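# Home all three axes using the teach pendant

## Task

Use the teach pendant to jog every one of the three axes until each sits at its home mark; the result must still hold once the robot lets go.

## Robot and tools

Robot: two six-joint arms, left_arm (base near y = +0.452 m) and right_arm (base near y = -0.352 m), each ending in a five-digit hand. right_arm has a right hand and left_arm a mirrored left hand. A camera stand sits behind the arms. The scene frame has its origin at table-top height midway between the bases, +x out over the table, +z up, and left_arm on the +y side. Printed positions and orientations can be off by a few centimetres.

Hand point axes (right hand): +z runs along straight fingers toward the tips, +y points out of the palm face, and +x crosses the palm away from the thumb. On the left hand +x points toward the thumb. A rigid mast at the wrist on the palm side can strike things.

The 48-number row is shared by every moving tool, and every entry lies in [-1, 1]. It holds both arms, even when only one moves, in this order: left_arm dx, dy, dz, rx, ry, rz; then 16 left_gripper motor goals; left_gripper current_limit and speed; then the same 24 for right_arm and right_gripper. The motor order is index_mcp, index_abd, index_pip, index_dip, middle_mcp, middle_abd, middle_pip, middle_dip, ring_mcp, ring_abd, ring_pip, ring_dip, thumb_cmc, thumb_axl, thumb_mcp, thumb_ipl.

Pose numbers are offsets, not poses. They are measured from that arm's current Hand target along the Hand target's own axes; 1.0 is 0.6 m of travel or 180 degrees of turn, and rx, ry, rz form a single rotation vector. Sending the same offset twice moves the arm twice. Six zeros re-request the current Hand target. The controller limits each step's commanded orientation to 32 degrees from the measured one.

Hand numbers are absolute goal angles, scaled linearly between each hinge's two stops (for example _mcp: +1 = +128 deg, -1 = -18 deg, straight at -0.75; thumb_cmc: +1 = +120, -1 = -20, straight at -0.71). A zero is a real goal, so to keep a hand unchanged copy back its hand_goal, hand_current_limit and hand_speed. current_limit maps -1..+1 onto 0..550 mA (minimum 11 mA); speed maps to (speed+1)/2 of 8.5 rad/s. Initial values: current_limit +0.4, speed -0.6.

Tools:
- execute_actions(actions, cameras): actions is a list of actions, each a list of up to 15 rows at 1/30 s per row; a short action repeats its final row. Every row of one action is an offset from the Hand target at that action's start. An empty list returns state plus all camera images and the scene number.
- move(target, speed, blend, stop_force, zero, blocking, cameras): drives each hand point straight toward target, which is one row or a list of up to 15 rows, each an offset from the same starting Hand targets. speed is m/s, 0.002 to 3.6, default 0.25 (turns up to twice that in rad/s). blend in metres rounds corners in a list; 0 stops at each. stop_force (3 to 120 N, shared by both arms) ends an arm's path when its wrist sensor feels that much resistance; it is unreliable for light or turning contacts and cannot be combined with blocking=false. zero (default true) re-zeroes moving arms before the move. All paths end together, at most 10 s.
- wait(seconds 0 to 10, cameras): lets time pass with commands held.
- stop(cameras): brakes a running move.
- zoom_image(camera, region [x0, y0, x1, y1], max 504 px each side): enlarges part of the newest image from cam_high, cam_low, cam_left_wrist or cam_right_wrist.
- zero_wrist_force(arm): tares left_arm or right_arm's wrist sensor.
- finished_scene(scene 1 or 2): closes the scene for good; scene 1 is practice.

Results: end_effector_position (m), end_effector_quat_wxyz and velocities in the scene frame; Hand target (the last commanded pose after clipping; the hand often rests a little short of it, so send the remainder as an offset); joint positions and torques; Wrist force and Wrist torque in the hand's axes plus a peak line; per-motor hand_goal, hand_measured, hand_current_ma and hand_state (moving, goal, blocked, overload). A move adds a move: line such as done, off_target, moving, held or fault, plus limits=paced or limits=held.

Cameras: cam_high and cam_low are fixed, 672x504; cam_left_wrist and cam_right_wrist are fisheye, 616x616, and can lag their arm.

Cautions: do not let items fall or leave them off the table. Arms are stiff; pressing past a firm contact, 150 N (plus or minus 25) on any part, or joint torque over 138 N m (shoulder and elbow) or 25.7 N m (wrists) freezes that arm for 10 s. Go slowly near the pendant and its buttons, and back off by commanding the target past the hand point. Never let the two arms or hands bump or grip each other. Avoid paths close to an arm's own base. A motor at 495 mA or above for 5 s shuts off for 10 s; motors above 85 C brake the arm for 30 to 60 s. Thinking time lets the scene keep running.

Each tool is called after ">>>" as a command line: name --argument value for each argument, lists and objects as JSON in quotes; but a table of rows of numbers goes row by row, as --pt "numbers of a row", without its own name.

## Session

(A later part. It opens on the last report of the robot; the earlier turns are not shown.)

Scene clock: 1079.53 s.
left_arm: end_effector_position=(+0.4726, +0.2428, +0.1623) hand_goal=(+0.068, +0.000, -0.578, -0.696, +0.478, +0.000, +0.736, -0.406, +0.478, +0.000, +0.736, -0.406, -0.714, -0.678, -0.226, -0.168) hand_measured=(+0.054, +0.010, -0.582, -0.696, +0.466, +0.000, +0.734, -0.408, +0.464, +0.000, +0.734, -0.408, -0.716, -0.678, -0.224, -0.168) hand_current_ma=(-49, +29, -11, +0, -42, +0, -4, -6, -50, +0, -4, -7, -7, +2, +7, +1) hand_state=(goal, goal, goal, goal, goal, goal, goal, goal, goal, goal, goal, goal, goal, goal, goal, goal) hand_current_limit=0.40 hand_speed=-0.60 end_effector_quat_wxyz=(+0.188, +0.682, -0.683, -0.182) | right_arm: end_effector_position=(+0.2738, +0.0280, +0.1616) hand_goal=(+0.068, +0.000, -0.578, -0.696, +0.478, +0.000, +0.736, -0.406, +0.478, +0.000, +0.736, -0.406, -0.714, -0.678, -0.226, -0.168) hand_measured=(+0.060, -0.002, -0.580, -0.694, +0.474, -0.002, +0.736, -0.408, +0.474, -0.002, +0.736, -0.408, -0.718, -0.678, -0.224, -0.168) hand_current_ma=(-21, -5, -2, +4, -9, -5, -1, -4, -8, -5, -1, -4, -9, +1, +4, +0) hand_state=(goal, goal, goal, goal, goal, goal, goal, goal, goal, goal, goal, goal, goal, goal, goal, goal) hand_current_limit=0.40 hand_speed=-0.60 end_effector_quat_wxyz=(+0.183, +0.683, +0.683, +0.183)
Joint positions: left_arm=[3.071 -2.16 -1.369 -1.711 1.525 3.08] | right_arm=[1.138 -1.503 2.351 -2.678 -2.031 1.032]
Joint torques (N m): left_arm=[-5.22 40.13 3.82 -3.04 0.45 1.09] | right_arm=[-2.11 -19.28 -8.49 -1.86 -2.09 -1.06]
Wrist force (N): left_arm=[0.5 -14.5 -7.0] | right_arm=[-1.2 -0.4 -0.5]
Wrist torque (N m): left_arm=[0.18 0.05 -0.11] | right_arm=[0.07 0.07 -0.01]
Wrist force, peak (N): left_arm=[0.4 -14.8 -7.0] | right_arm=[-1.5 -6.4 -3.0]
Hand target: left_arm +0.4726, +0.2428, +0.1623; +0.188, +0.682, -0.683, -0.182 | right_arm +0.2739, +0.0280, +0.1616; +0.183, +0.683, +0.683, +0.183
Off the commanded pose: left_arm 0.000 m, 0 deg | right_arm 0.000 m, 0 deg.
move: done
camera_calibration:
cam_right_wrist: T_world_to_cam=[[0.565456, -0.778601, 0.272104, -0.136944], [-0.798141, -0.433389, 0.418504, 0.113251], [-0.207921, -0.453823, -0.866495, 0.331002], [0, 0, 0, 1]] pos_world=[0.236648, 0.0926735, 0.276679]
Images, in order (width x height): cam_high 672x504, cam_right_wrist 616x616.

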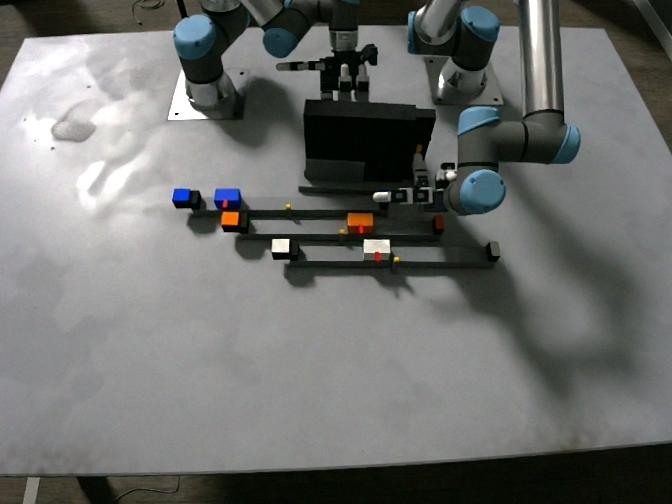

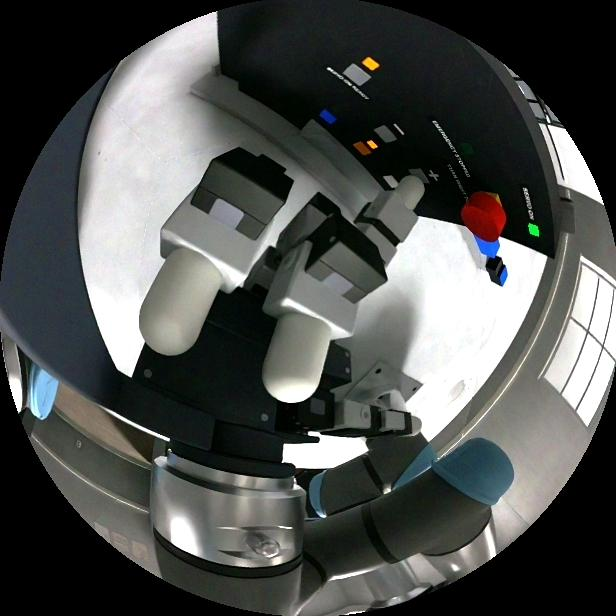

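>>> move --pt "0 0 0 0 0 0 0.068 0 -0.577 -0.696 0.479 0 0.737 -0.406 0.479 0 0.737 -0.406 -0.714 -0.678 -0.226 -0.168 0.4 -0.6 0 0 0 0 0 0 0.068 0 -0.577 -0.696 0.479 0 0.737 -0.406 0.479 0 0.737 -0.406 -0.714 -0.678 -0.226 -0.168 0.4 -0.6" --pt "0 0 0 0 0 0 0.068 0 -0.577 -0.696 0.479 0 0.737 -0.406 0.479 0 0.737 -0.406 -0.714 -0.678 -0.226 -0.168 0.4 -0.6 0 0.0072 0.00417 0 0 0 0.068 0 -0.577 -0.696 0.479 0 0.737 -0.406 0.479 0 0.737 -0.406 -0.714 -0.678 -0.226 -0.168 0.4 -0.6" --speed 0.03 --cameras '["cam_high"]'

>>> wait --seconds 6.4 --cameras '["cam_high"]'

>>> move --pt "0 0 0 0 0 0 0.068 0 -0.577 -0.696 0.479 0 0.737 -0.406 0.479 0 0.737 -0.406 -0.714 -0.678 -0.226 -0.168 0.4 -0.6 0 -0.0072 -0.00417 0 0 0 0.068 0 -0.577 -0.696 0.479 0 0.737 -0.406 0.479 0 0.737 -0.406 -0.714 -0.678 -0.226 -0.168 0.4 -0.6" --speed 0.1 --cameras '["all"]'

>>> zoom_image --camera "cam_high" --region '[300, 190, 440, 290]'

>>> zoom_image --camera "cam_low" --region '[430, 220, 530, 290]'

>>> zoom_image --camera "cam_left_wrist" --region '[140, 280, 300, 440]'

Scene clock: 1098.30 s.
left_arm: end_effector_position=(+0.4726, +0.2428, +0.1623) hand_goal=(+0.068, +0.000, -0.578, -0.696, +0.478, +0.000, +0.736, -0.406, +0.478, +0.000, +0.736, -0.406, -0.714, -0.678, -0.226, -0.168) hand_measured=(+0.054, +0.010, -0.582, -0.696, +0.466, +0.000, +0.734, -0.408, +0.464, +0.000, +0.734, -0.408, -0.716, -0.678, -0.224, -0.168) hand_current_ma=(-49, +29, -11, +0, -42, +0, -4, -6, -50, +0, -4, -7, -7, +2, +7, +1) hand_state=(goal, goal, goal, goal, goal, goal, goal, goal, goal, goal, goal, goal, goal, goal, goal, goal) hand_current_limit=0.40 hand_speed=-0.60 end_effector_quat_wxyz=(+0.188, +0.682, -0.683, -0.182) | right_arm: end_effector_position=(+0.2790, +0.0280, +0.1616) hand_goal=(+0.068, +0.000, -0.578, -0.696, +0.478, +0.000, +0.736, -0.406, +0.478, +0.000, +0.736, -0.406, -0.714, -0.678, -0.226, -0.168) hand_measured=(+0.060, -0.004, -0.580, -0.694, +0.474, -0.002, +0.736, -0.408, +0.474, -0.002, +0.736, -0.408, -0.718, -0.678, -0.224, -0.168) hand_current_ma=(-21, -5, -2, +4, -9, -5, -1, -4, -8, -5, -1, -4, -9, +1, +4, +0) hand_state=(goal, goal, goal, goal, goal, goal, goal, goal, goal, goal, goal, goal, goal, goal, goal, goal) hand_current_limit=0.40 hand_speed=-0.60 end_effector_quat_wxyz=(+0.183, +0.683, +0.683, +0.183)
Joint positions: left_arm=[3.071 -2.16 -1.369 -1.711 1.525 3.08] | right_arm=[1.126 -1.5 2.349 -2.685 -2.028 1.02]
Joint torques (N m): left_arm=[-4.69 39.4 3.2 -3.3 0.41 0.86] | right_arm=[3.78 -17.91 -25.81 -4.43 -1.12 0.67]
Wrist force (N): left_arm=[0.2 -14.5 -6.6] | right_arm=[-1.3 -7.5 -3.5]
Wrist torque (N m): left_arm=[0.14 0.09 -0.14] | right_arm=[-0.04 -0.06 0.19]
Wrist force, peak (N): left_arm=[0.4 -14.9 -7.0] | right_arm=[-1.3 -7.7 -3.7]
Hand target: left_arm +0.4726, +0.2428, +0.1623; +0.188, +0.682, -0.683, -0.182 | right_arm +0.2789, +0.0280, +0.1616; +0.183, +0.683, +0.683, +0.183
Off the commanded pose: left_arm 0.000 m, 0 deg | right_arm 0.000 m, 0 deg.
move: done
Images, in order (width x height): cam_high 672x504.

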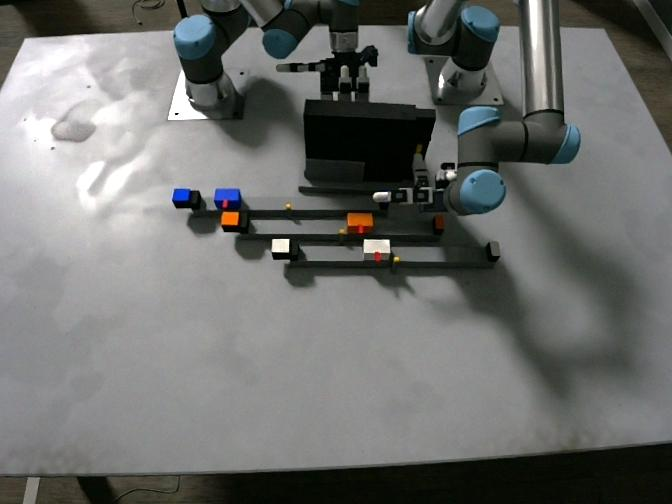

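Scene clock: 1104.70 s.
left_arm: end_effector_position=(+0.4726, +0.2428, +0.1623) hand_goal=(+0.068, +0.000, -0.578, -0.696, +0.478, +0.000, +0.736, -0.406, +0.478, +0.000, +0.736, -0.406, -0.714, -0.678, -0.226, -0.168) hand_measured=(+0.054, +0.010, -0.582, -0.696, +0.466, +0.000, +0.734, -0.408, +0.464, +0.000, +0.734, -0.408, -0.716, -0.678, -0.224, -0.168) hand_current_ma=(-49, +29, -11, +0, -42, +0, -4, -6, -50, +0, -4, -7, -7, +2, +7, +1) hand_state=(goal, goal, goal, goal, goal, goal, goal, goal, goal, goal, goal, goal, goal, goal, goal, goal) hand_current_limit=0.40 hand_speed=-0.60 end_effector_quat_wxyz=(+0.188, +0.682, -0.683, -0.182) | right_arm: end_effector_position=(+0.2789, +0.0280, +0.1616) hand_goal=(+0.068, +0.000, -0.578, -0.696, +0.478, +0.000, +0.736, -0.406, +0.478, +0.000, +0.736, -0.406, -0.714, -0.678, -0.226, -0.168) hand_measured=(+0.060, -0.004, -0.580, -0.694, +0.474, -0.002, +0.736, -0.408, +0.474, -0.002, +0.736, -0.408, -0.718, -0.678, -0.224, -0.168) hand_current_ma=(-21, -6, -2, +4, -9, -5, -1, -4, -8, -5, -1, -4, -9, +1, +4, +0) hand_state=(goal, goal, goal, goal, goal, goal, goal, goal, goal, goal, goal, goal, goal, goal, goal, goal) hand_current_limit=0.40 hand_speed=-0.60 end_effector_quat_wxyz=(+0.183, +0.683, +0.683, +0.183)
Joint positions: left_arm=[3.071 -2.16 -1.369 -1.711 1.525 3.08] | right_arm=[1.126 -1.5 2.349 -2.685 -2.028 1.02]
Joint torques (N m): left_arm=[-3.12 40 4.02 -3.01 0.57 0.75] | right_arm=[12.15 -24.65 -6.55 -0.89 -2.89 1.01]
Wrist force (N): left_arm=[0.1 -14.6 -6.9] | right_arm=[-1.5 -6.5 -3.1]
Wrist torque (N m): left_arm=[0.15 0.10 -0.14] | right_arm=[-0.01 -0.01 0.16]
Wrist force, peak (N): left_arm=[0.5 -14.8 -7.0] | right_arm=[-1.2 -7.7 -3.5]
Hand target: left_arm +0.4726, +0.2428, +0.1623; +0.188, +0.682, -0.683, -0.182 | right_arm +0.2789, +0.0280, +0.1616; +0.183, +0.683, +0.683, +0.183
Off the commanded pose: left_arm 0.000 m, 0 deg | right_arm 0.000 m, 0 deg.
wait: 6.40 s; at rest by 0.17 s
Images, in order (width x height): cam_high 672x504.

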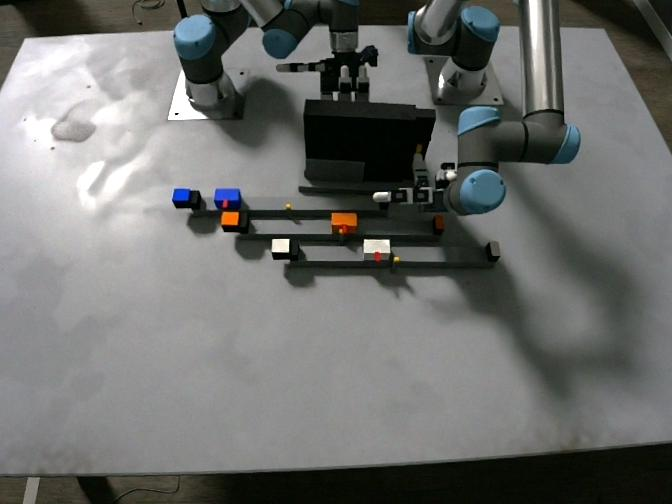

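Scene clock: 1105.40 s.
left_arm: end_effector_position=(+0.4726, +0.2428, +0.1623) hand_goal=(+0.068, +0.000, -0.578, -0.696, +0.478, +0.000, +0.736, -0.406, +0.478, +0.000, +0.736, -0.406, -0.714, -0.678, -0.226, -0.168) hand_measured=(+0.054, +0.010, -0.582, -0.696, +0.466, +0.000, +0.734, -0.408, +0.464, +0.000, +0.734, -0.408, -0.716, -0.678, -0.224, -0.168) hand_current_ma=(-49, +29, -11, +0, -42, +0, -4, -6, -50, +0, -4, -7, -7, +2, +7, +1) hand_state=(goal, goal, goal, goal, goal, goal, goal, goal, goal, goal, goal, goal, goal, goal, goal, goal) hand_current_limit=0.40 hand_speed=-0.60 end_effector_quat_wxyz=(+0.188, +0.682, -0.683, -0.182) | right_arm: end_effector_position=(+0.2738, +0.0280, +0.1616) hand_goal=(+0.068, +0.000, -0.578, -0.696, +0.478, +0.000, +0.736, -0.406, +0.478, +0.000, +0.736, -0.406, -0.714, -0.678, -0.226, -0.168) hand_measured=(+0.060, -0.002, -0.580, -0.694, +0.474, -0.002, +0.736, -0.408, +0.474, -0.002, +0.736, -0.408, -0.718, -0.678, -0.224, -0.168) hand_current_ma=(-21, -5, -2, +4, -9, -5, -1, -4, -8, -5, -1, -4, -9, +1, +4, +0) hand_state=(goal, goal, goal, goal, goal, goal, goal, goal, goal, goal, goal, goal, goal, goal, goal, goal) hand_current_limit=0.40 hand_speed=-0.60 end_effector_quat_wxyz=(+0.183, +0.683, +0.683, +0.183)
Joint positions: left_arm=[3.071 -2.16 -1.369 -1.711 1.525 3.08] | right_arm=[1.138 -1.503 2.351 -2.678 -2.031 1.032]
Joint torques (N m): left_arm=[-3.22 39.99 3.18 -2.95 0.32 0.9] | right_arm=[-1.33 -18.74 -7.97 -1.86 -2.05 -0.96]
Wrist force (N): left_arm=[0.1 -14.4 -6.6] | right_arm=[-1.2 -0.5 -0.2]
Wrist torque (N m): left_arm=[0.17 0.10 -0.15] | right_arm=[0.03 0.06 -0.01]
Wrist force, peak (N): left_arm=[0.3 -14.8 -7.0] | right_arm=[-1.4 -6.5 -3.1]
Hand target: left_arm +0.4726, +0.2428, +0.1623; +0.188, +0.682, -0.683, -0.182 | right_arm +0.2739, +0.0280, +0.1616; +0.183, +0.683, +0.683, +0.183
Off the commanded pose: left_arm 0.000 m, 0 deg | right_arm 0.000 m, 0 deg.
move: done
camera_calibration:
cam_left_wrist: T_world_to_cam=[[0.552335, 0.747402, -0.369212, -0.410748], [0.821791, -0.413825, 0.391673, -0.409574], [0.139948, -0.51975, -0.842778, 0.322515], [0, 0, 0, 1]] pos_world=[0.51832, 0.305129, 0.280575]
cam_right_wrist: T_world_to_cam=[[0.565456, -0.778601, 0.272104, -0.136944], [-0.798141, -0.433389, 0.418504, 0.113251], [-0.207921, -0.453823, -0.866495, 0.331002], [0, 0, 0, 1]] pos_world=[0.236648, 0.0926735, 0.276679]

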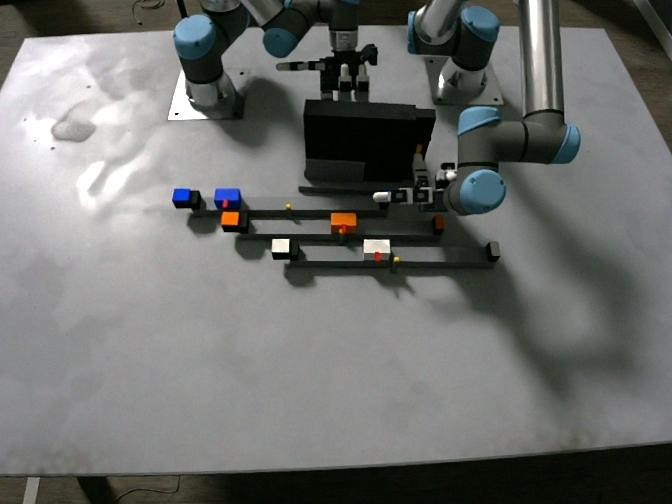

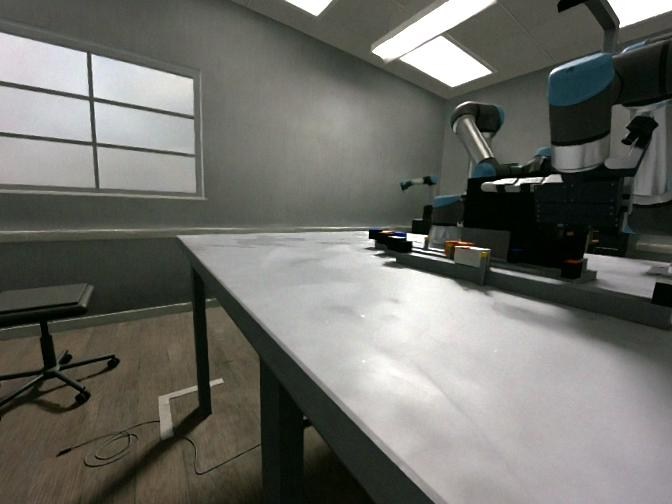

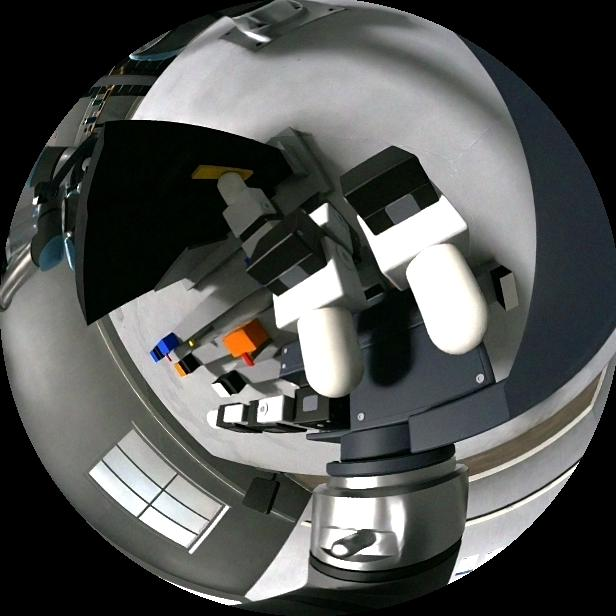

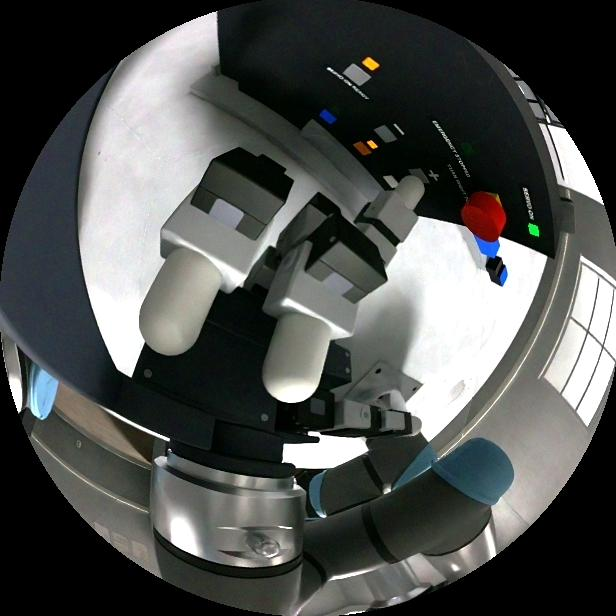

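Scaled by 3.600.

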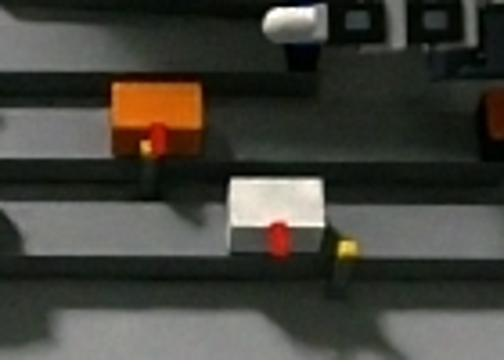

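Scaled by 5.040.

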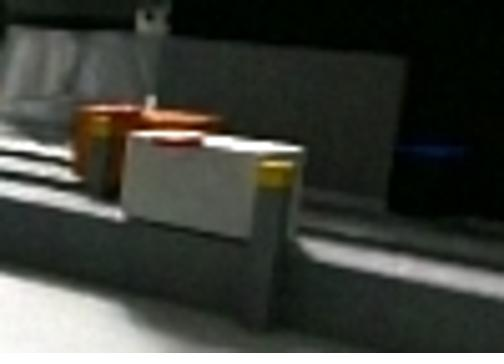

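Scaled by 3.150 from the camera's 616x616 image, which has a finer 880x880 frame.

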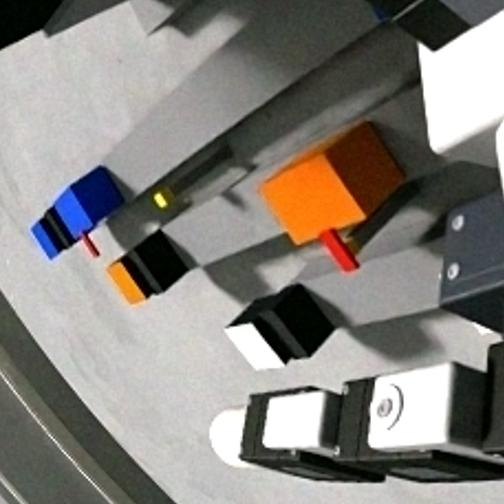

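>>> zoom_image --camera "cam_high" --region '[325, 210, 365, 250]'

>>> zoom_image --camera "cam_left_wrist" --region '[215, 315, 285, 385]'

>>> zoom_image --camera "cam_low" --region '[440, 230, 490, 270]'

Scaled by 12.600.

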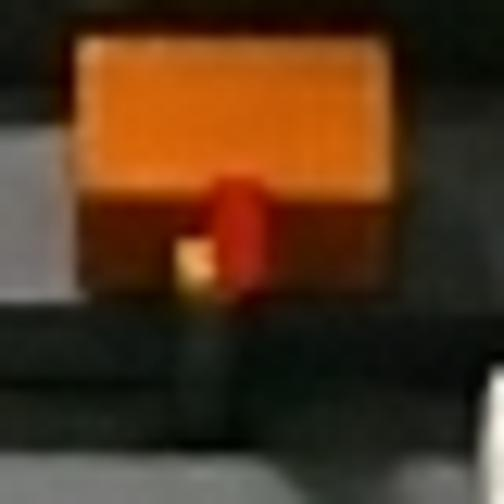

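Scaled by 7.200 from the camera's 616x616 image, which has a finer 880x880 frame.

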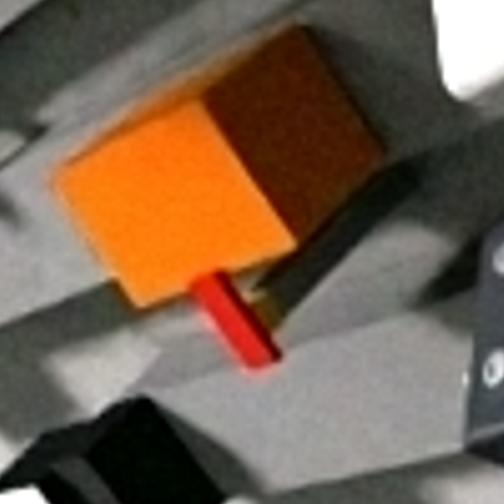

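Scaled by 10.080.

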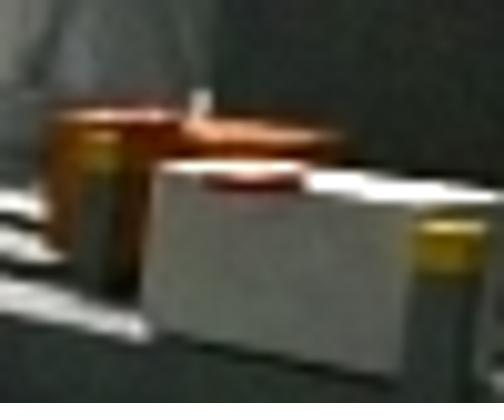

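>>> move --pt "0 0 0 0 0 0 0.068 0 -0.577 -0.696 0.479 0 0.737 -0.406 0.479 0 0.737 -0.406 -0.714 -0.678 -0.226 -0.168 0.4 -0.6 0 0.0072 0.00417 0 0 0 0.068 0 -0.577 -0.696 0.479 0 0.737 -0.406 0.479 0 0.737 -0.406 -0.714 -0.678 -0.226 -0.168 0.4 -0.6" --speed 0.03 --cameras '[]'

>>> wait --seconds 0.3 --cameras '[]'

>>> move --pt "0 0 0 0 0 0 0.068 0 -0.577 -0.696 0.479 0 0.737 -0.406 0.479 0 0.737 -0.406 -0.714 -0.678 -0.226 -0.168 0.4 -0.6 0 -0.0072 -0.00417 0 0 0 0.068 0 -0.577 -0.696 0.479 0 0.737 -0.406 0.479 0 0.737 -0.406 -0.714 -0.678 -0.226 -0.168 0.4 -0.6" --speed 0.1 --cameras '["all"]'

>>> zoom_image --camera "cam_high" --region '[325, 210, 365, 250]'

>>> zoom_image --camera "cam_left_wrist" --region '[215, 315, 285, 385]'

>>> zoom_image --camera "cam_low" --region '[440, 230, 490, 270]'

Scene clock: 1135.63 s.
left_arm: end_effector_position=(+0.4726, +0.2428, +0.1623) hand_goal=(+0.068, +0.000, -0.578, -0.696, +0.478, +0.000, +0.736, -0.406, +0.478, +0.000, +0.736, -0.406, -0.714, -0.678, -0.226, -0.168) hand_measured=(+0.054, +0.010, -0.582, -0.696, +0.466, +0.000, +0.734, -0.408, +0.464, +0.000, +0.734, -0.408, -0.716, -0.678, -0.224, -0.168) hand_current_ma=(-49, +29, -11, +0, -42, +0, -4, -6, -50, +0, -4, -7, -7, +2, +7, +1) hand_state=(goal, goal, goal, goal, goal, goal, goal, goal, goal, goal, goal, goal, goal, goal, goal, goal) hand_current_limit=0.40 hand_speed=-0.60 end_effector_quat_wxyz=(+0.188, +0.682, -0.683, -0.182) | right_arm: end_effector_position=(+0.2790, +0.0280, +0.1616) hand_goal=(+0.068, +0.000, -0.578, -0.696, +0.478, +0.000, +0.736, -0.406, +0.478, +0.000, +0.736, -0.406, -0.714, -0.678, -0.226, -0.168) hand_measured=(+0.060, -0.004, -0.580, -0.694, +0.474, -0.002, +0.736, -0.408, +0.474, -0.002, +0.736, -0.408, -0.718, -0.678, -0.224, -0.168) hand_current_ma=(-21, -5, -2, +4, -9, -5, -1, -4, -8, -5, -1, -4, -9, +1, +4, +0) hand_state=(goal, goal, goal, goal, goal, goal, goal, goal, goal, goal, goal, goal, goal, goal, goal, goal) hand_current_limit=0.40 hand_speed=-0.60 end_effector_quat_wxyz=(+0.183, +0.683, +0.683, +0.183)
Joint positions: left_arm=[3.071 -2.16 -1.369 -1.711 1.525 3.08] | right_arm=[1.126 -1.5 2.349 -2.685 -2.028 1.02]
Joint torques (N m): left_arm=[-3.34 40.79 4.51 -2.84 0.49 0.82] | right_arm=[2.58 -18.72 -24.76 -4.35 -1.11 0.68]
Wrist force (N): left_arm=[0.3 -14.6 -6.8] | right_arm=[-1.1 -7.5 -3.8]
Wrist torque (N m): left_arm=[0.15 0.07 -0.14] | right_arm=[0.00 -0.08 0.22]
Wrist force, peak (N): left_arm=[0.3 -15.0 -6.6] | right_arm=[-1.3 -7.6 -3.6]
Hand target: left_arm +0.4726, +0.2428, +0.1623; +0.188, +0.682, -0.683, -0.182 | right_arm +0.2789, +0.0280, +0.1616; +0.183, +0.683, +0.683, +0.183
Off the commanded pose: left_arm 0.000 m, 0 deg | right_arm 0.000 m, 0 deg.
move: done
No camera images: "cameras" was empty.

Scene clock: 1135.93 s.
left_arm: end_effector_position=(+0.4726, +0.2428, +0.1623) hand_goal=(+0.068, +0.000, -0.578, -0.696, +0.478, +0.000, +0.736, -0.406, +0.478, +0.000, +0.736, -0.406, -0.714, -0.678, -0.226, -0.168) hand_measured=(+0.054, +0.010, -0.582, -0.696, +0.466, +0.000, +0.734, -0.408, +0.464, +0.000, +0.734, -0.408, -0.716, -0.678, -0.224, -0.168) hand_current_ma=(-49, +29, -11, +0, -42, +0, -4, -6, -50, +0, -4, -7, -7, +2, +7, +1) hand_state=(goal, goal, goal, goal, goal, goal, goal, goal, goal, goal, goal, goal, goal, goal, goal, goal) hand_current_limit=0.40 hand_speed=-0.60 end_effector_quat_wxyz=(+0.188, +0.682, -0.683, -0.182) | right_arm: end_effector_position=(+0.2789, +0.0280, +0.1616) hand_goal=(+0.068, +0.000, -0.578, -0.696, +0.478, +0.000, +0.736, -0.406, +0.478, +0.000, +0.736, -0.406, -0.714, -0.678, -0.226, -0.168) hand_measured=(+0.060, -0.004, -0.580, -0.694, +0.474, -0.002, +0.736, -0.408, +0.474, -0.002, +0.736, -0.408, -0.718, -0.678, -0.224, -0.168) hand_current_ma=(-21, -5, -2, +4, -9, -5, -1, -4, -8, -5, -1, -4, -9, +1, +4, +0) hand_state=(goal, goal, goal, goal, goal, goal, goal, goal, goal, goal, goal, goal, goal, goal, goal, goal) hand_current_limit=0.40 hand_speed=-0.60 end_effector_quat_wxyz=(+0.183, +0.683, +0.683, +0.183)
Joint positions: left_arm=[3.071 -2.16 -1.369 -1.711 1.525 3.08] | right_arm=[1.126 -1.5 2.349 -2.685 -2.028 1.02]
Joint torques (N m): left_arm=[-3.13 40.41 3.45 -2.86 0.49 0.67] | right_arm=[11.41 -23.25 -23.35 -1.47 -3.56 1.11]
Wrist force (N): left_arm=[0.4 -14.6 -6.7] | right_arm=[-1.3 -7.3 -3.1]
Wrist torque (N m): left_arm=[0.13 0.06 -0.12] | right_arm=[-0.05 -0.04 0.17]
Wrist force, peak (N): left_arm=[0.4 -14.9 -6.9] | right_arm=[-1.4 -7.7 -3.3]
Hand target: left_arm +0.4726, +0.2428, +0.1623; +0.188, +0.682, -0.683, -0.182 | right_arm +0.2789, +0.0280, +0.1616; +0.183, +0.683, +0.683, +0.183
Off the commanded pose: left_arm 0.000 m, 0 deg | right_arm 0.000 m, 0 deg.
wait: 0.30 s; at rest by 0.17 s
No camera images: "cameras" was empty.

Scene clock: 1136.63 s.
left_arm: end_effector_position=(+0.4726, +0.2428, +0.1623) hand_goal=(+0.068, +0.000, -0.578, -0.696, +0.478, +0.000, +0.736, -0.406, +0.478, +0.000, +0.736, -0.406, -0.714, -0.678, -0.226, -0.168) hand_measured=(+0.054, +0.010, -0.582, -0.696, +0.466, +0.000, +0.734, -0.408, +0.464, +0.000, +0.734, -0.408, -0.716, -0.678, -0.224, -0.168) hand_current_ma=(-49, +29, -11, +0, -42, +0, -4, -6, -50, +0, -4, -7, -7, +2, +7, +1) hand_state=(goal, goal, goal, goal, goal, goal, goal, goal, goal, goal, goal, goal, goal, goal, goal, goal) hand_current_limit=0.40 hand_speed=-0.60 end_effector_quat_wxyz=(+0.188, +0.682, -0.683, -0.182) | right_arm: end_effector_position=(+0.2738, +0.0280, +0.1616) hand_goal=(+0.068, +0.000, -0.578, -0.696, +0.478, +0.000, +0.736, -0.406, +0.478, +0.000, +0.736, -0.406, -0.714, -0.678, -0.226, -0.168) hand_measured=(+0.060, -0.002, -0.580, -0.694, +0.474, -0.002, +0.736, -0.408, +0.474, -0.002, +0.736, -0.408, -0.718, -0.678, -0.224, -0.168) hand_current_ma=(-22, -5, -2, +3, -9, -5, -1, -4, -8, -5, -1, -4, -9, +1, +4, +0) hand_state=(goal, goal, goal, goal, goal, goal, goal, goal, goal, goal, goal, goal, goal, goal, goal, goal) hand_current_limit=0.40 hand_speed=-0.60 end_effector_quat_wxyz=(+0.183, +0.683, +0.683, +0.183)
Joint positions: left_arm=[3.071 -2.16 -1.369 -1.711 1.525 3.08] | right_arm=[1.138 -1.503 2.351 -2.678 -2.031 1.032]
Joint torques (N m): left_arm=[-3.54 40.58 3.37 -2.95 0.43 0.69] | right_arm=[-2.62 -18.98 -7.35 -1.87 -2.06 -1.03]
Wrist force (N): left_arm=[0.2 -14.7 -6.8] | right_arm=[-1.0 -0.5 -0.1]
Wrist torque (N m): left_arm=[0.13 0.09 -0.14] | right_arm=[0.03 0.03 0.00]
Wrist force, peak (N): left_arm=[0.5 -14.9 -7.0] | right_arm=[-1.2 -7.3 -3.5]
Hand target: left_arm +0.4726, +0.2428, +0.1623; +0.188, +0.682, -0.683, -0.182 | right_arm +0.2739, +0.0280, +0.1616; +0.183, +0.683, +0.683, +0.183
Off the commanded pose: left_arm 0.000 m, 0 deg | right_arm 0.000 m, 0 deg.
move: done
camera_calibration:
cam_left_wrist: T_world_to_cam=[[0.552335, 0.747402, -0.369212, -0.410748], [0.821791, -0.413825, 0.391673, -0.409574], [0.139948, -0.51975, -0.842778, 0.322515], [0, 0, 0, 1]] pos_world=[0.51832, 0.305129, 0.280575]
cam_right_wrist: T_world_to_cam=[[0.565456, -0.778601, 0.272104, -0.136944], [-0.798141, -0.433389, 0.418504, 0.113251], [-0.207921, -0.453823, -0.866495, 0.331002], [0, 0, 0, 1]] pos_world=[0.236648, 0.0926735, 0.276679]

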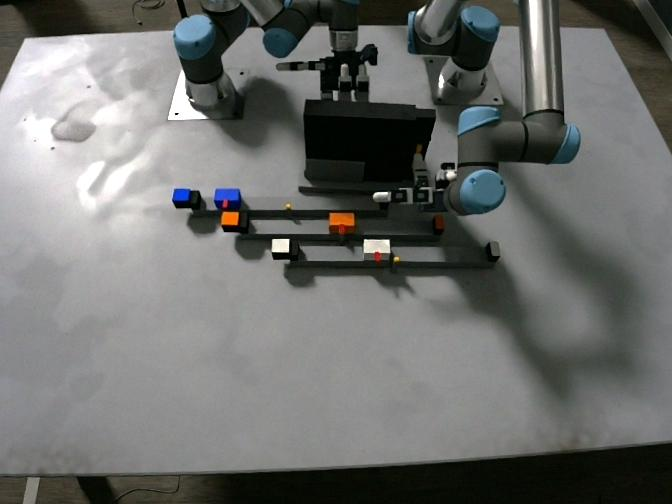

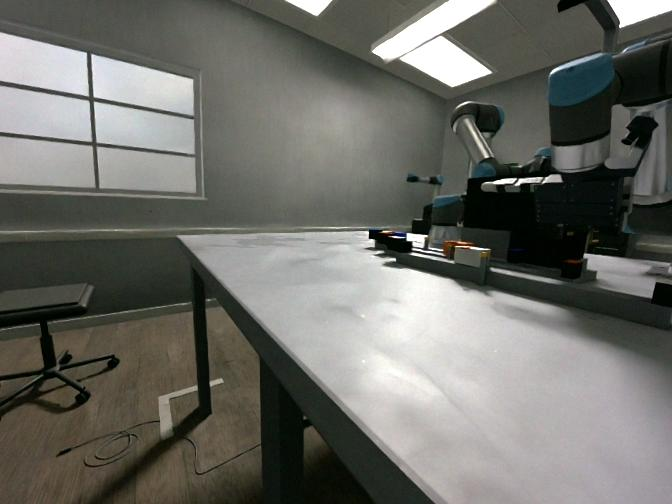

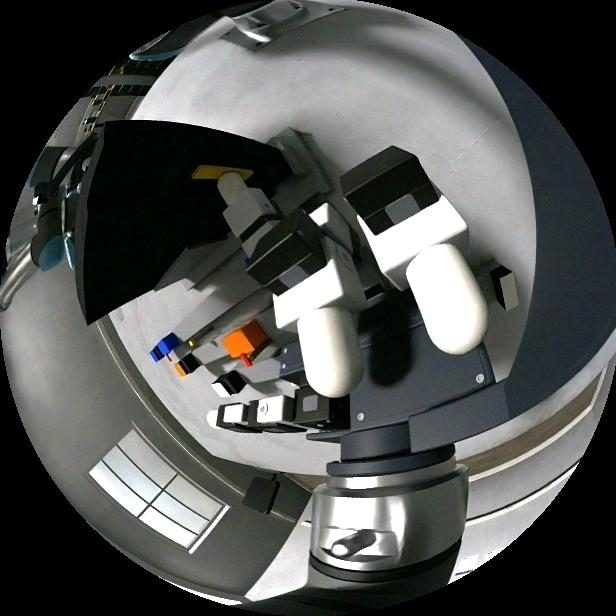

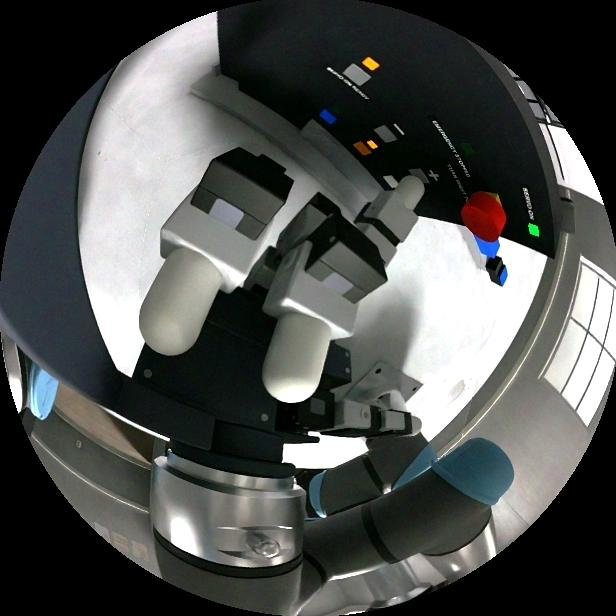

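Scaled by 12.600.

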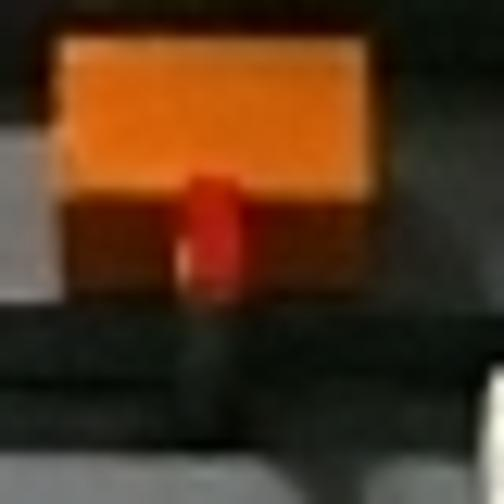

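Scaled by 7.200 from the camera's 616x616 image, which has a finer 880x880 frame.

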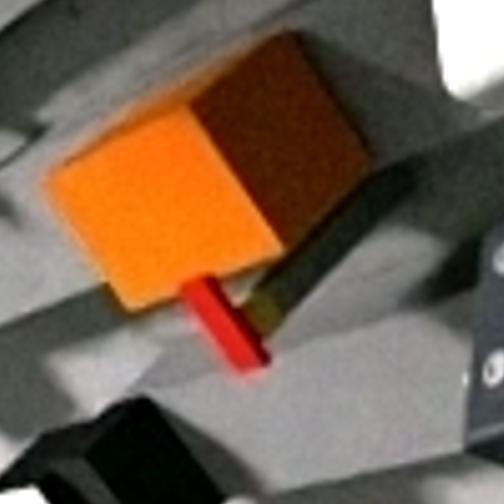

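Scaled by 10.080.

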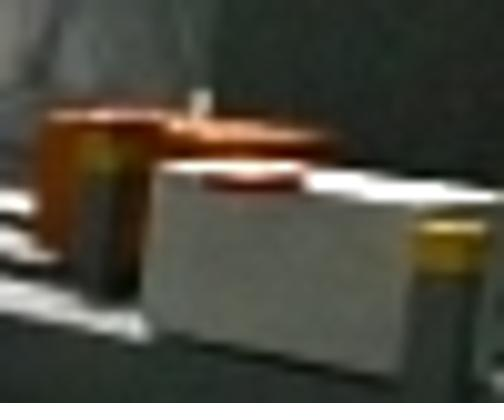

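>>> move --pt "0 0 0 0 0 0 0.068 0 -0.577 -0.696 0.479 0 0.737 -0.406 0.479 0 0.737 -0.406 -0.714 -0.678 -0.226 -0.168 0.4 -0.6 -0.0067 -0.0505 0.0575 0 0 0 0.068 0 -0.577 -0.696 0.479 0 0.737 -0.406 0.479 0 0.737 -0.406 -0.714 -0.678 -0.226 -0.168 0.4 -0.6" --speed 0.08 --cameras '["cam_right_wrist"]'

>>> zoom_image --camera "cam_right_wrist" --region '[330, 60, 530, 260]'

>>> move --pt "0 0 0 0 0 0 0.068 0 -0.577 -0.696 0.479 0 0.737 -0.406 0.479 0 0.737 -0.406 -0.714 -0.678 -0.226 -0.168 0.4 -0.6 0 0.0433 0.025 0 0 0 0.068 0 -0.577 -0.696 0.479 0 0.737 -0.406 0.479 0 0.737 -0.406 -0.714 -0.678 -0.226 -0.168 0.4 -0.6" --speed 0.012 --stop_force 5 --cameras '["cam_right_wrist"]'

>>> zoom_image --camera "cam_right_wrist" --region '[350, 110, 470, 230]'

>>> move --pt "0 0 0 0 0 0 0.068 0 -0.577 -0.696 0.479 0 0.737 -0.406 0.479 0 0.737 -0.406 -0.714 -0.678 -0.226 -0.168 0.4 -0.6 0 -0.0144 -0.0083 0 0 0 0.068 0 -0.577 -0.696 0.479 0 0.737 -0.406 0.479 0 0.737 -0.406 -0.714 -0.678 -0.226 -0.168 0.4 -0.6" --speed 0.1 --cameras '["cam_right_wrist"]'

>>> zoom_image --camera "cam_right_wrist" --region '[330, 60, 530, 260]'

Scene clock: 1211.23 s.
left_arm: end_effector_position=(+0.4726, +0.2428, +0.1623) hand_goal=(+0.068, +0.000, -0.578, -0.696, +0.478, +0.000, +0.736, -0.406, +0.478, +0.000, +0.736, -0.406, -0.714, -0.678, -0.226, -0.168) hand_measured=(+0.054, +0.010, -0.582, -0.696, +0.466, +0.000, +0.734, -0.408, +0.464, +0.000, +0.734, -0.408, -0.716, -0.678, -0.224, -0.168) hand_current_ma=(-49, +29, -11, +0, -42, +0, -4, -6, -50, +0, -4, -7, -7, +2, +7, +1) hand_state=(goal, goal, goal, goal, goal, goal, goal, goal, goal, goal, goal, goal, goal, goal, goal, goal) hand_current_limit=0.40 hand_speed=-0.60 end_effector_quat_wxyz=(+0.188, +0.682, -0.683, -0.182) | right_arm: end_effector_position=(+0.2648, +0.0240, +0.1166) hand_goal=(+0.068, +0.000, -0.578, -0.696, +0.478, +0.000, +0.736, -0.406, +0.478, +0.000, +0.736, -0.406, -0.714, -0.678, -0.226, -0.168) hand_measured=(+0.060, -0.002, -0.580, -0.694, +0.474, -0.002, +0.736, -0.408, +0.474, -0.002, +0.736, -0.408, -0.718, -0.678, -0.224, -0.168) hand_current_ma=(-22, -5, -2, +3, -9, -5, -1, -4, -8, -5, -1, -4, -9, +1, +4, +0) hand_state=(goal, goal, goal, goal, goal, goal, goal, goal, goal, goal, goal, goal, goal, goal, goal, goal) hand_current_limit=0.40 hand_speed=-0.60 end_effector_quat_wxyz=(+0.183, +0.683, +0.683, +0.183)
Joint positions: left_arm=[3.071 -2.16 -1.369 -1.711 1.525 3.08] | right_arm=[1.154 -1.394 2.406 -2.834 -2.035 1.05]
Joint torques (N m): left_arm=[-3.17 40.76 4.12 -2.88 0.52 0.67] | right_arm=[-10.47 -13.77 -24.14 -2.89 -1.51 -1.26]
Wrist force (N): left_arm=[0.5 -14.4 -6.8] | right_arm=[-1.5 -0.4 0.0]
Wrist torque (N m): left_arm=[0.17 0.04 -0.12] | right_arm=[0.02 0.13 -0.03]
Wrist force, peak (N): left_arm=[0.4 -14.9 -6.7] | right_arm=[-1.5 -1.0 0.7]
Hand target: left_arm +0.4726, +0.2428, +0.1623; +0.188, +0.682, -0.683, -0.182 | right_arm +0.2649, +0.0240, +0.1166; +0.183, +0.683, +0.683, +0.183
Off the commanded pose: left_arm 0.000 m, 0 deg | right_arm 0.000 m, 0 deg.
move: done
camera_calibration:
cam_right_wrist: T_world_to_cam=[[0.56551, -0.778518, 0.272228, -0.122773], [-0.798108, -0.43337, 0.418586, 0.123138], [-0.207902, -0.453982, -0.866416, 0.288314], [0, 0, 0, 1]] pos_world=[0.227648, 0.088673, 0.231678]
Images, in order (width x height): cam_right_wrist 616x616.

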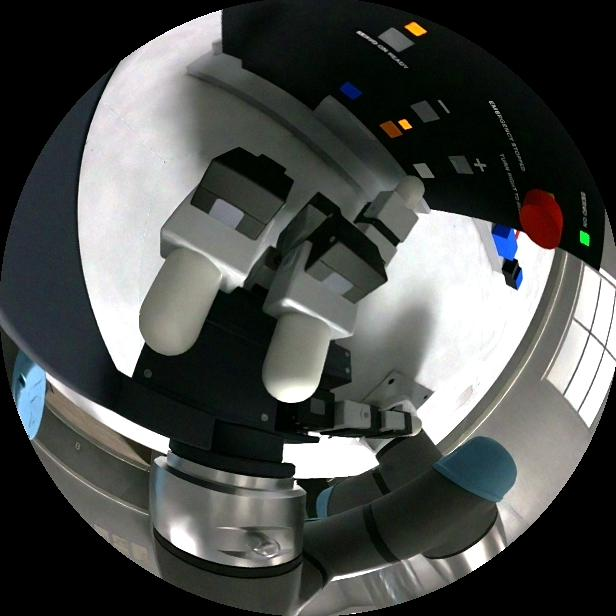

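Scaled by 2.520 from the camera's 616x616 image, which has a finer 880x880 frame.

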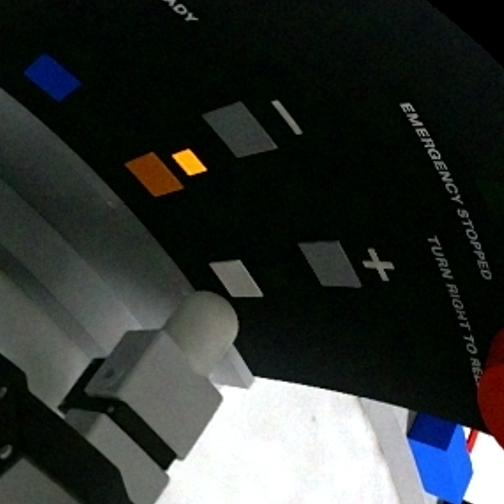

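Scene clock: 1213.47 s.
left_arm: end_effector_position=(+0.4726, +0.2428, +0.1623) hand_goal=(+0.068, +0.000, -0.578, -0.696, +0.478, +0.000, +0.736, -0.406, +0.478, +0.000, +0.736, -0.406, -0.714, -0.678, -0.226, -0.168) hand_measured=(+0.054, +0.010, -0.582, -0.696, +0.466, +0.000, +0.734, -0.408, +0.464, +0.000, +0.734, -0.408, -0.716, -0.678, -0.224, -0.168) hand_current_ma=(-49, +29, -11, +0, -42, +0, -4, -6, -50, +0, -4, -7, -7, +2, +7, +1) hand_state=(goal, goal, goal, goal, goal, goal, goal, goal, goal, goal, goal, goal, goal, goal, goal, goal) hand_current_limit=0.40 hand_speed=-0.60 end_effector_quat_wxyz=(+0.188, +0.682, -0.683, -0.182) | right_arm: end_effector_position=(+0.2785, +0.0240, +0.1166) hand_goal=(+0.068, +0.000, -0.578, -0.696, +0.478, +0.000, +0.736, -0.406, +0.478, +0.000, +0.736, -0.406, -0.714, -0.678, -0.226, -0.168) hand_measured=(+0.060, -0.004, -0.580, -0.694, +0.474, -0.002, +0.736, -0.408, +0.474, -0.002, +0.736, -0.408, -0.718, -0.678, -0.224, -0.168) hand_current_ma=(-21, -6, -2, +3, -9, -5, -1, -4, -8, -5, -1, -4, -9, +1, +4, +0) hand_state=(goal, goal, goal, goal, goal, goal, goal, goal, goal, goal, goal, goal, goal, goal, goal, goal) hand_current_limit=0.40 hand_speed=-0.60 end_effector_quat_wxyz=(+0.183, +0.683, +0.683, +0.183)
Joint positions: left_arm=[3.071 -2.16 -1.369 -1.711 1.525 3.08] | right_arm=[1.122 -1.385 2.401 -2.854 -2.027 1.016]
Joint torques (N m): left_arm=[-1.51 40.72 4.59 -2.75 0.59 0.63] | right_arm=[12.53 -26.65 -4.1 -0.66 -3.16 -1.3]
Wrist force (N): left_arm=[0.5 -14.7 -6.6] | right_arm=[-1.1 -5.3 -2.4]
Wrist torque (N m): left_arm=[0.12 0.05 -0.11] | right_arm=[0.01 0.03 0.09]
Wrist force, peak (N): left_arm=[0.0 -14.9 -6.7] | right_arm=[-1.4 -14.0 -6.7]
Hand target: left_arm +0.4726, +0.2428, +0.1623; +0.188, +0.682, -0.683, -0.182 | right_arm +0.2785, +0.0240, +0.1166; +0.183, +0.683, +0.683, +0.183 (not the last commanded pose)
Off the commanded pose: left_arm 0.000 m, 0 deg | right_arm 0.016 m, 0 deg.
move: contact (right_arm)
camera_calibration:
cam_right_wrist: T_world_to_cam=[[0.565415, -0.778623, 0.272125, -0.130464], [-0.798169, -0.433349, 0.41849, 0.134108], [-0.207921, -0.453823, -0.866495, 0.291172], [0, 0, 0, 1]] pos_world=[0.241348, 0.0886733, 0.231679]
Images, in order (width x height): cam_right_wrist 616x616.

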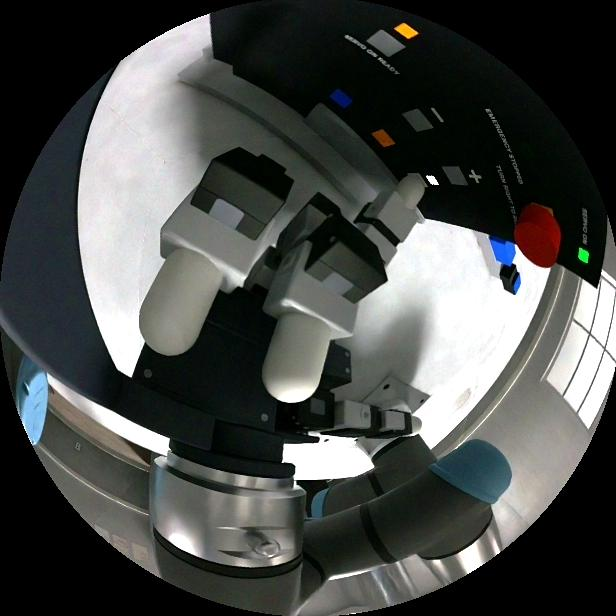

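Scaled by 4.200 from the camera's 616x616 image, which has a finer 880x880 frame.

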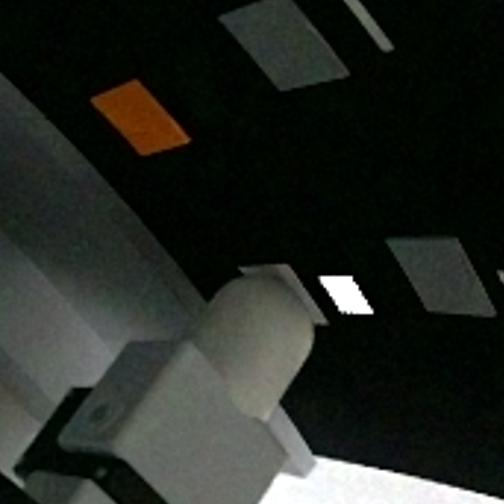

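Scene clock: 1214.17 s.
left_arm: end_effector_position=(+0.4726, +0.2428, +0.1623) hand_goal=(+0.068, +0.000, -0.578, -0.696, +0.478, +0.000, +0.736, -0.406, +0.478, +0.000, +0.736, -0.406, -0.714, -0.678, -0.226, -0.168) hand_measured=(+0.054, +0.010, -0.582, -0.696, +0.466, +0.000, +0.734, -0.408, +0.464, +0.000, +0.734, -0.408, -0.716, -0.678, -0.224, -0.168) hand_current_ma=(-49, +29, -11, +0, -42, +0, -4, -6, -50, +0, -4, -7, -7, +2, +7, +1) hand_state=(goal, goal, goal, goal, goal, goal, goal, goal, goal, goal, goal, goal, goal, goal, goal, goal) hand_current_limit=0.40 hand_speed=-0.60 end_effector_quat_wxyz=(+0.188, +0.682, -0.683, -0.182) | right_arm: end_effector_position=(+0.2684, +0.0240, +0.1166) hand_goal=(+0.068, +0.000, -0.578, -0.696, +0.478, +0.000, +0.736, -0.406, +0.478, +0.000, +0.736, -0.406, -0.714, -0.678, -0.226, -0.168) hand_measured=(+0.060, -0.002, -0.580, -0.694, +0.474, -0.002, +0.736, -0.408, +0.474, -0.002, +0.736, -0.408, -0.718, -0.678, -0.224, -0.168) hand_current_ma=(-21, -5, -2, +3, -9, -5, -1, -4, -8, -5, -1, -4, -9, +1, +4, +0) hand_state=(goal, goal, goal, goal, goal, goal, goal, goal, goal, goal, goal, goal, goal, goal, goal, goal) hand_current_limit=0.40 hand_speed=-0.60 end_effector_quat_wxyz=(+0.183, +0.683, +0.683, +0.183) end_effector_velocity=(+0.002, +0.001, +0.001) end_effector_angular_velocity=(+0.000, -0.002, +0.001)
Joint positions: left_arm=[3.071 -2.16 -1.369 -1.711 1.525 3.08] | right_arm=[1.146 -1.392 2.405 -2.84 -2.033 1.041]
Joint velocities: left_arm=[within noise] | right_arm=[-0.003 -0.001 -0.002 0 -0.001 -0.005]
Joint torques (N m): left_arm=[-1.93 40.6 4.02 -2.94 0.79 0.54] | right_arm=[-12.29 -14.11 -8.74 -3.59 -1.21 -1.29]
Wrist force (N): left_arm=[0.4 -14.5 -6.7] | right_arm=[-1.2 -0.5 0.0]
Wrist torque (N m): left_arm=[0.15 0.06 -0.12] | right_arm=[0.01 0.08 -0.01]
Wrist force, peak (N): left_arm=[0.4 -14.8 -6.8] | right_arm=[-1.5 -5.5 -2.2]
Hand target: left_arm +0.4726, +0.2428, +0.1623; +0.188, +0.682, -0.683, -0.182 | right_arm +0.2685, +0.0240, +0.1166; +0.183, +0.683, +0.683, +0.183
Off the commanded pose: left_arm 0.000 m, 0 deg | right_arm 0.000 m, 0 deg.
move: done
camera_calibration:
cam_right_wrist: T_world_to_cam=[[0.56551, -0.778518, 0.272228, -0.124808], [-0.798108, -0.43337, 0.418586, 0.126011], [-0.207902, -0.453982, -0.866416, 0.289063], [0, 0, 0, 1]] pos_world=[0.231248, 0.088673, 0.231678]
Images, in order (width x height): cam_right_wrist 616x616.

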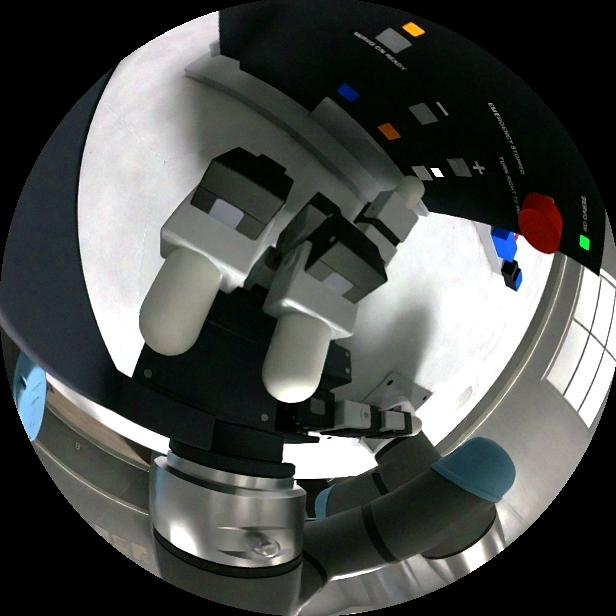

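Scaled by 2.520 from the camera's 616x616 image, which has a finer 880x880 frame.

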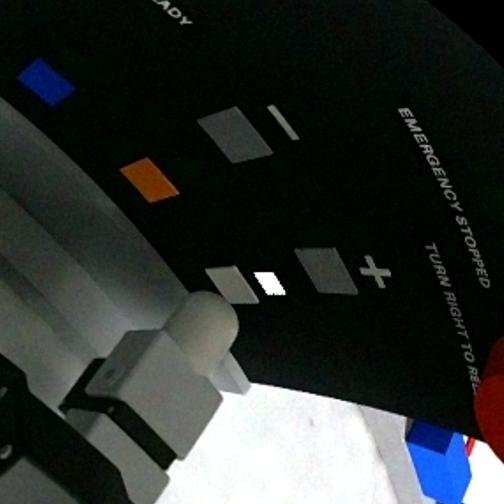

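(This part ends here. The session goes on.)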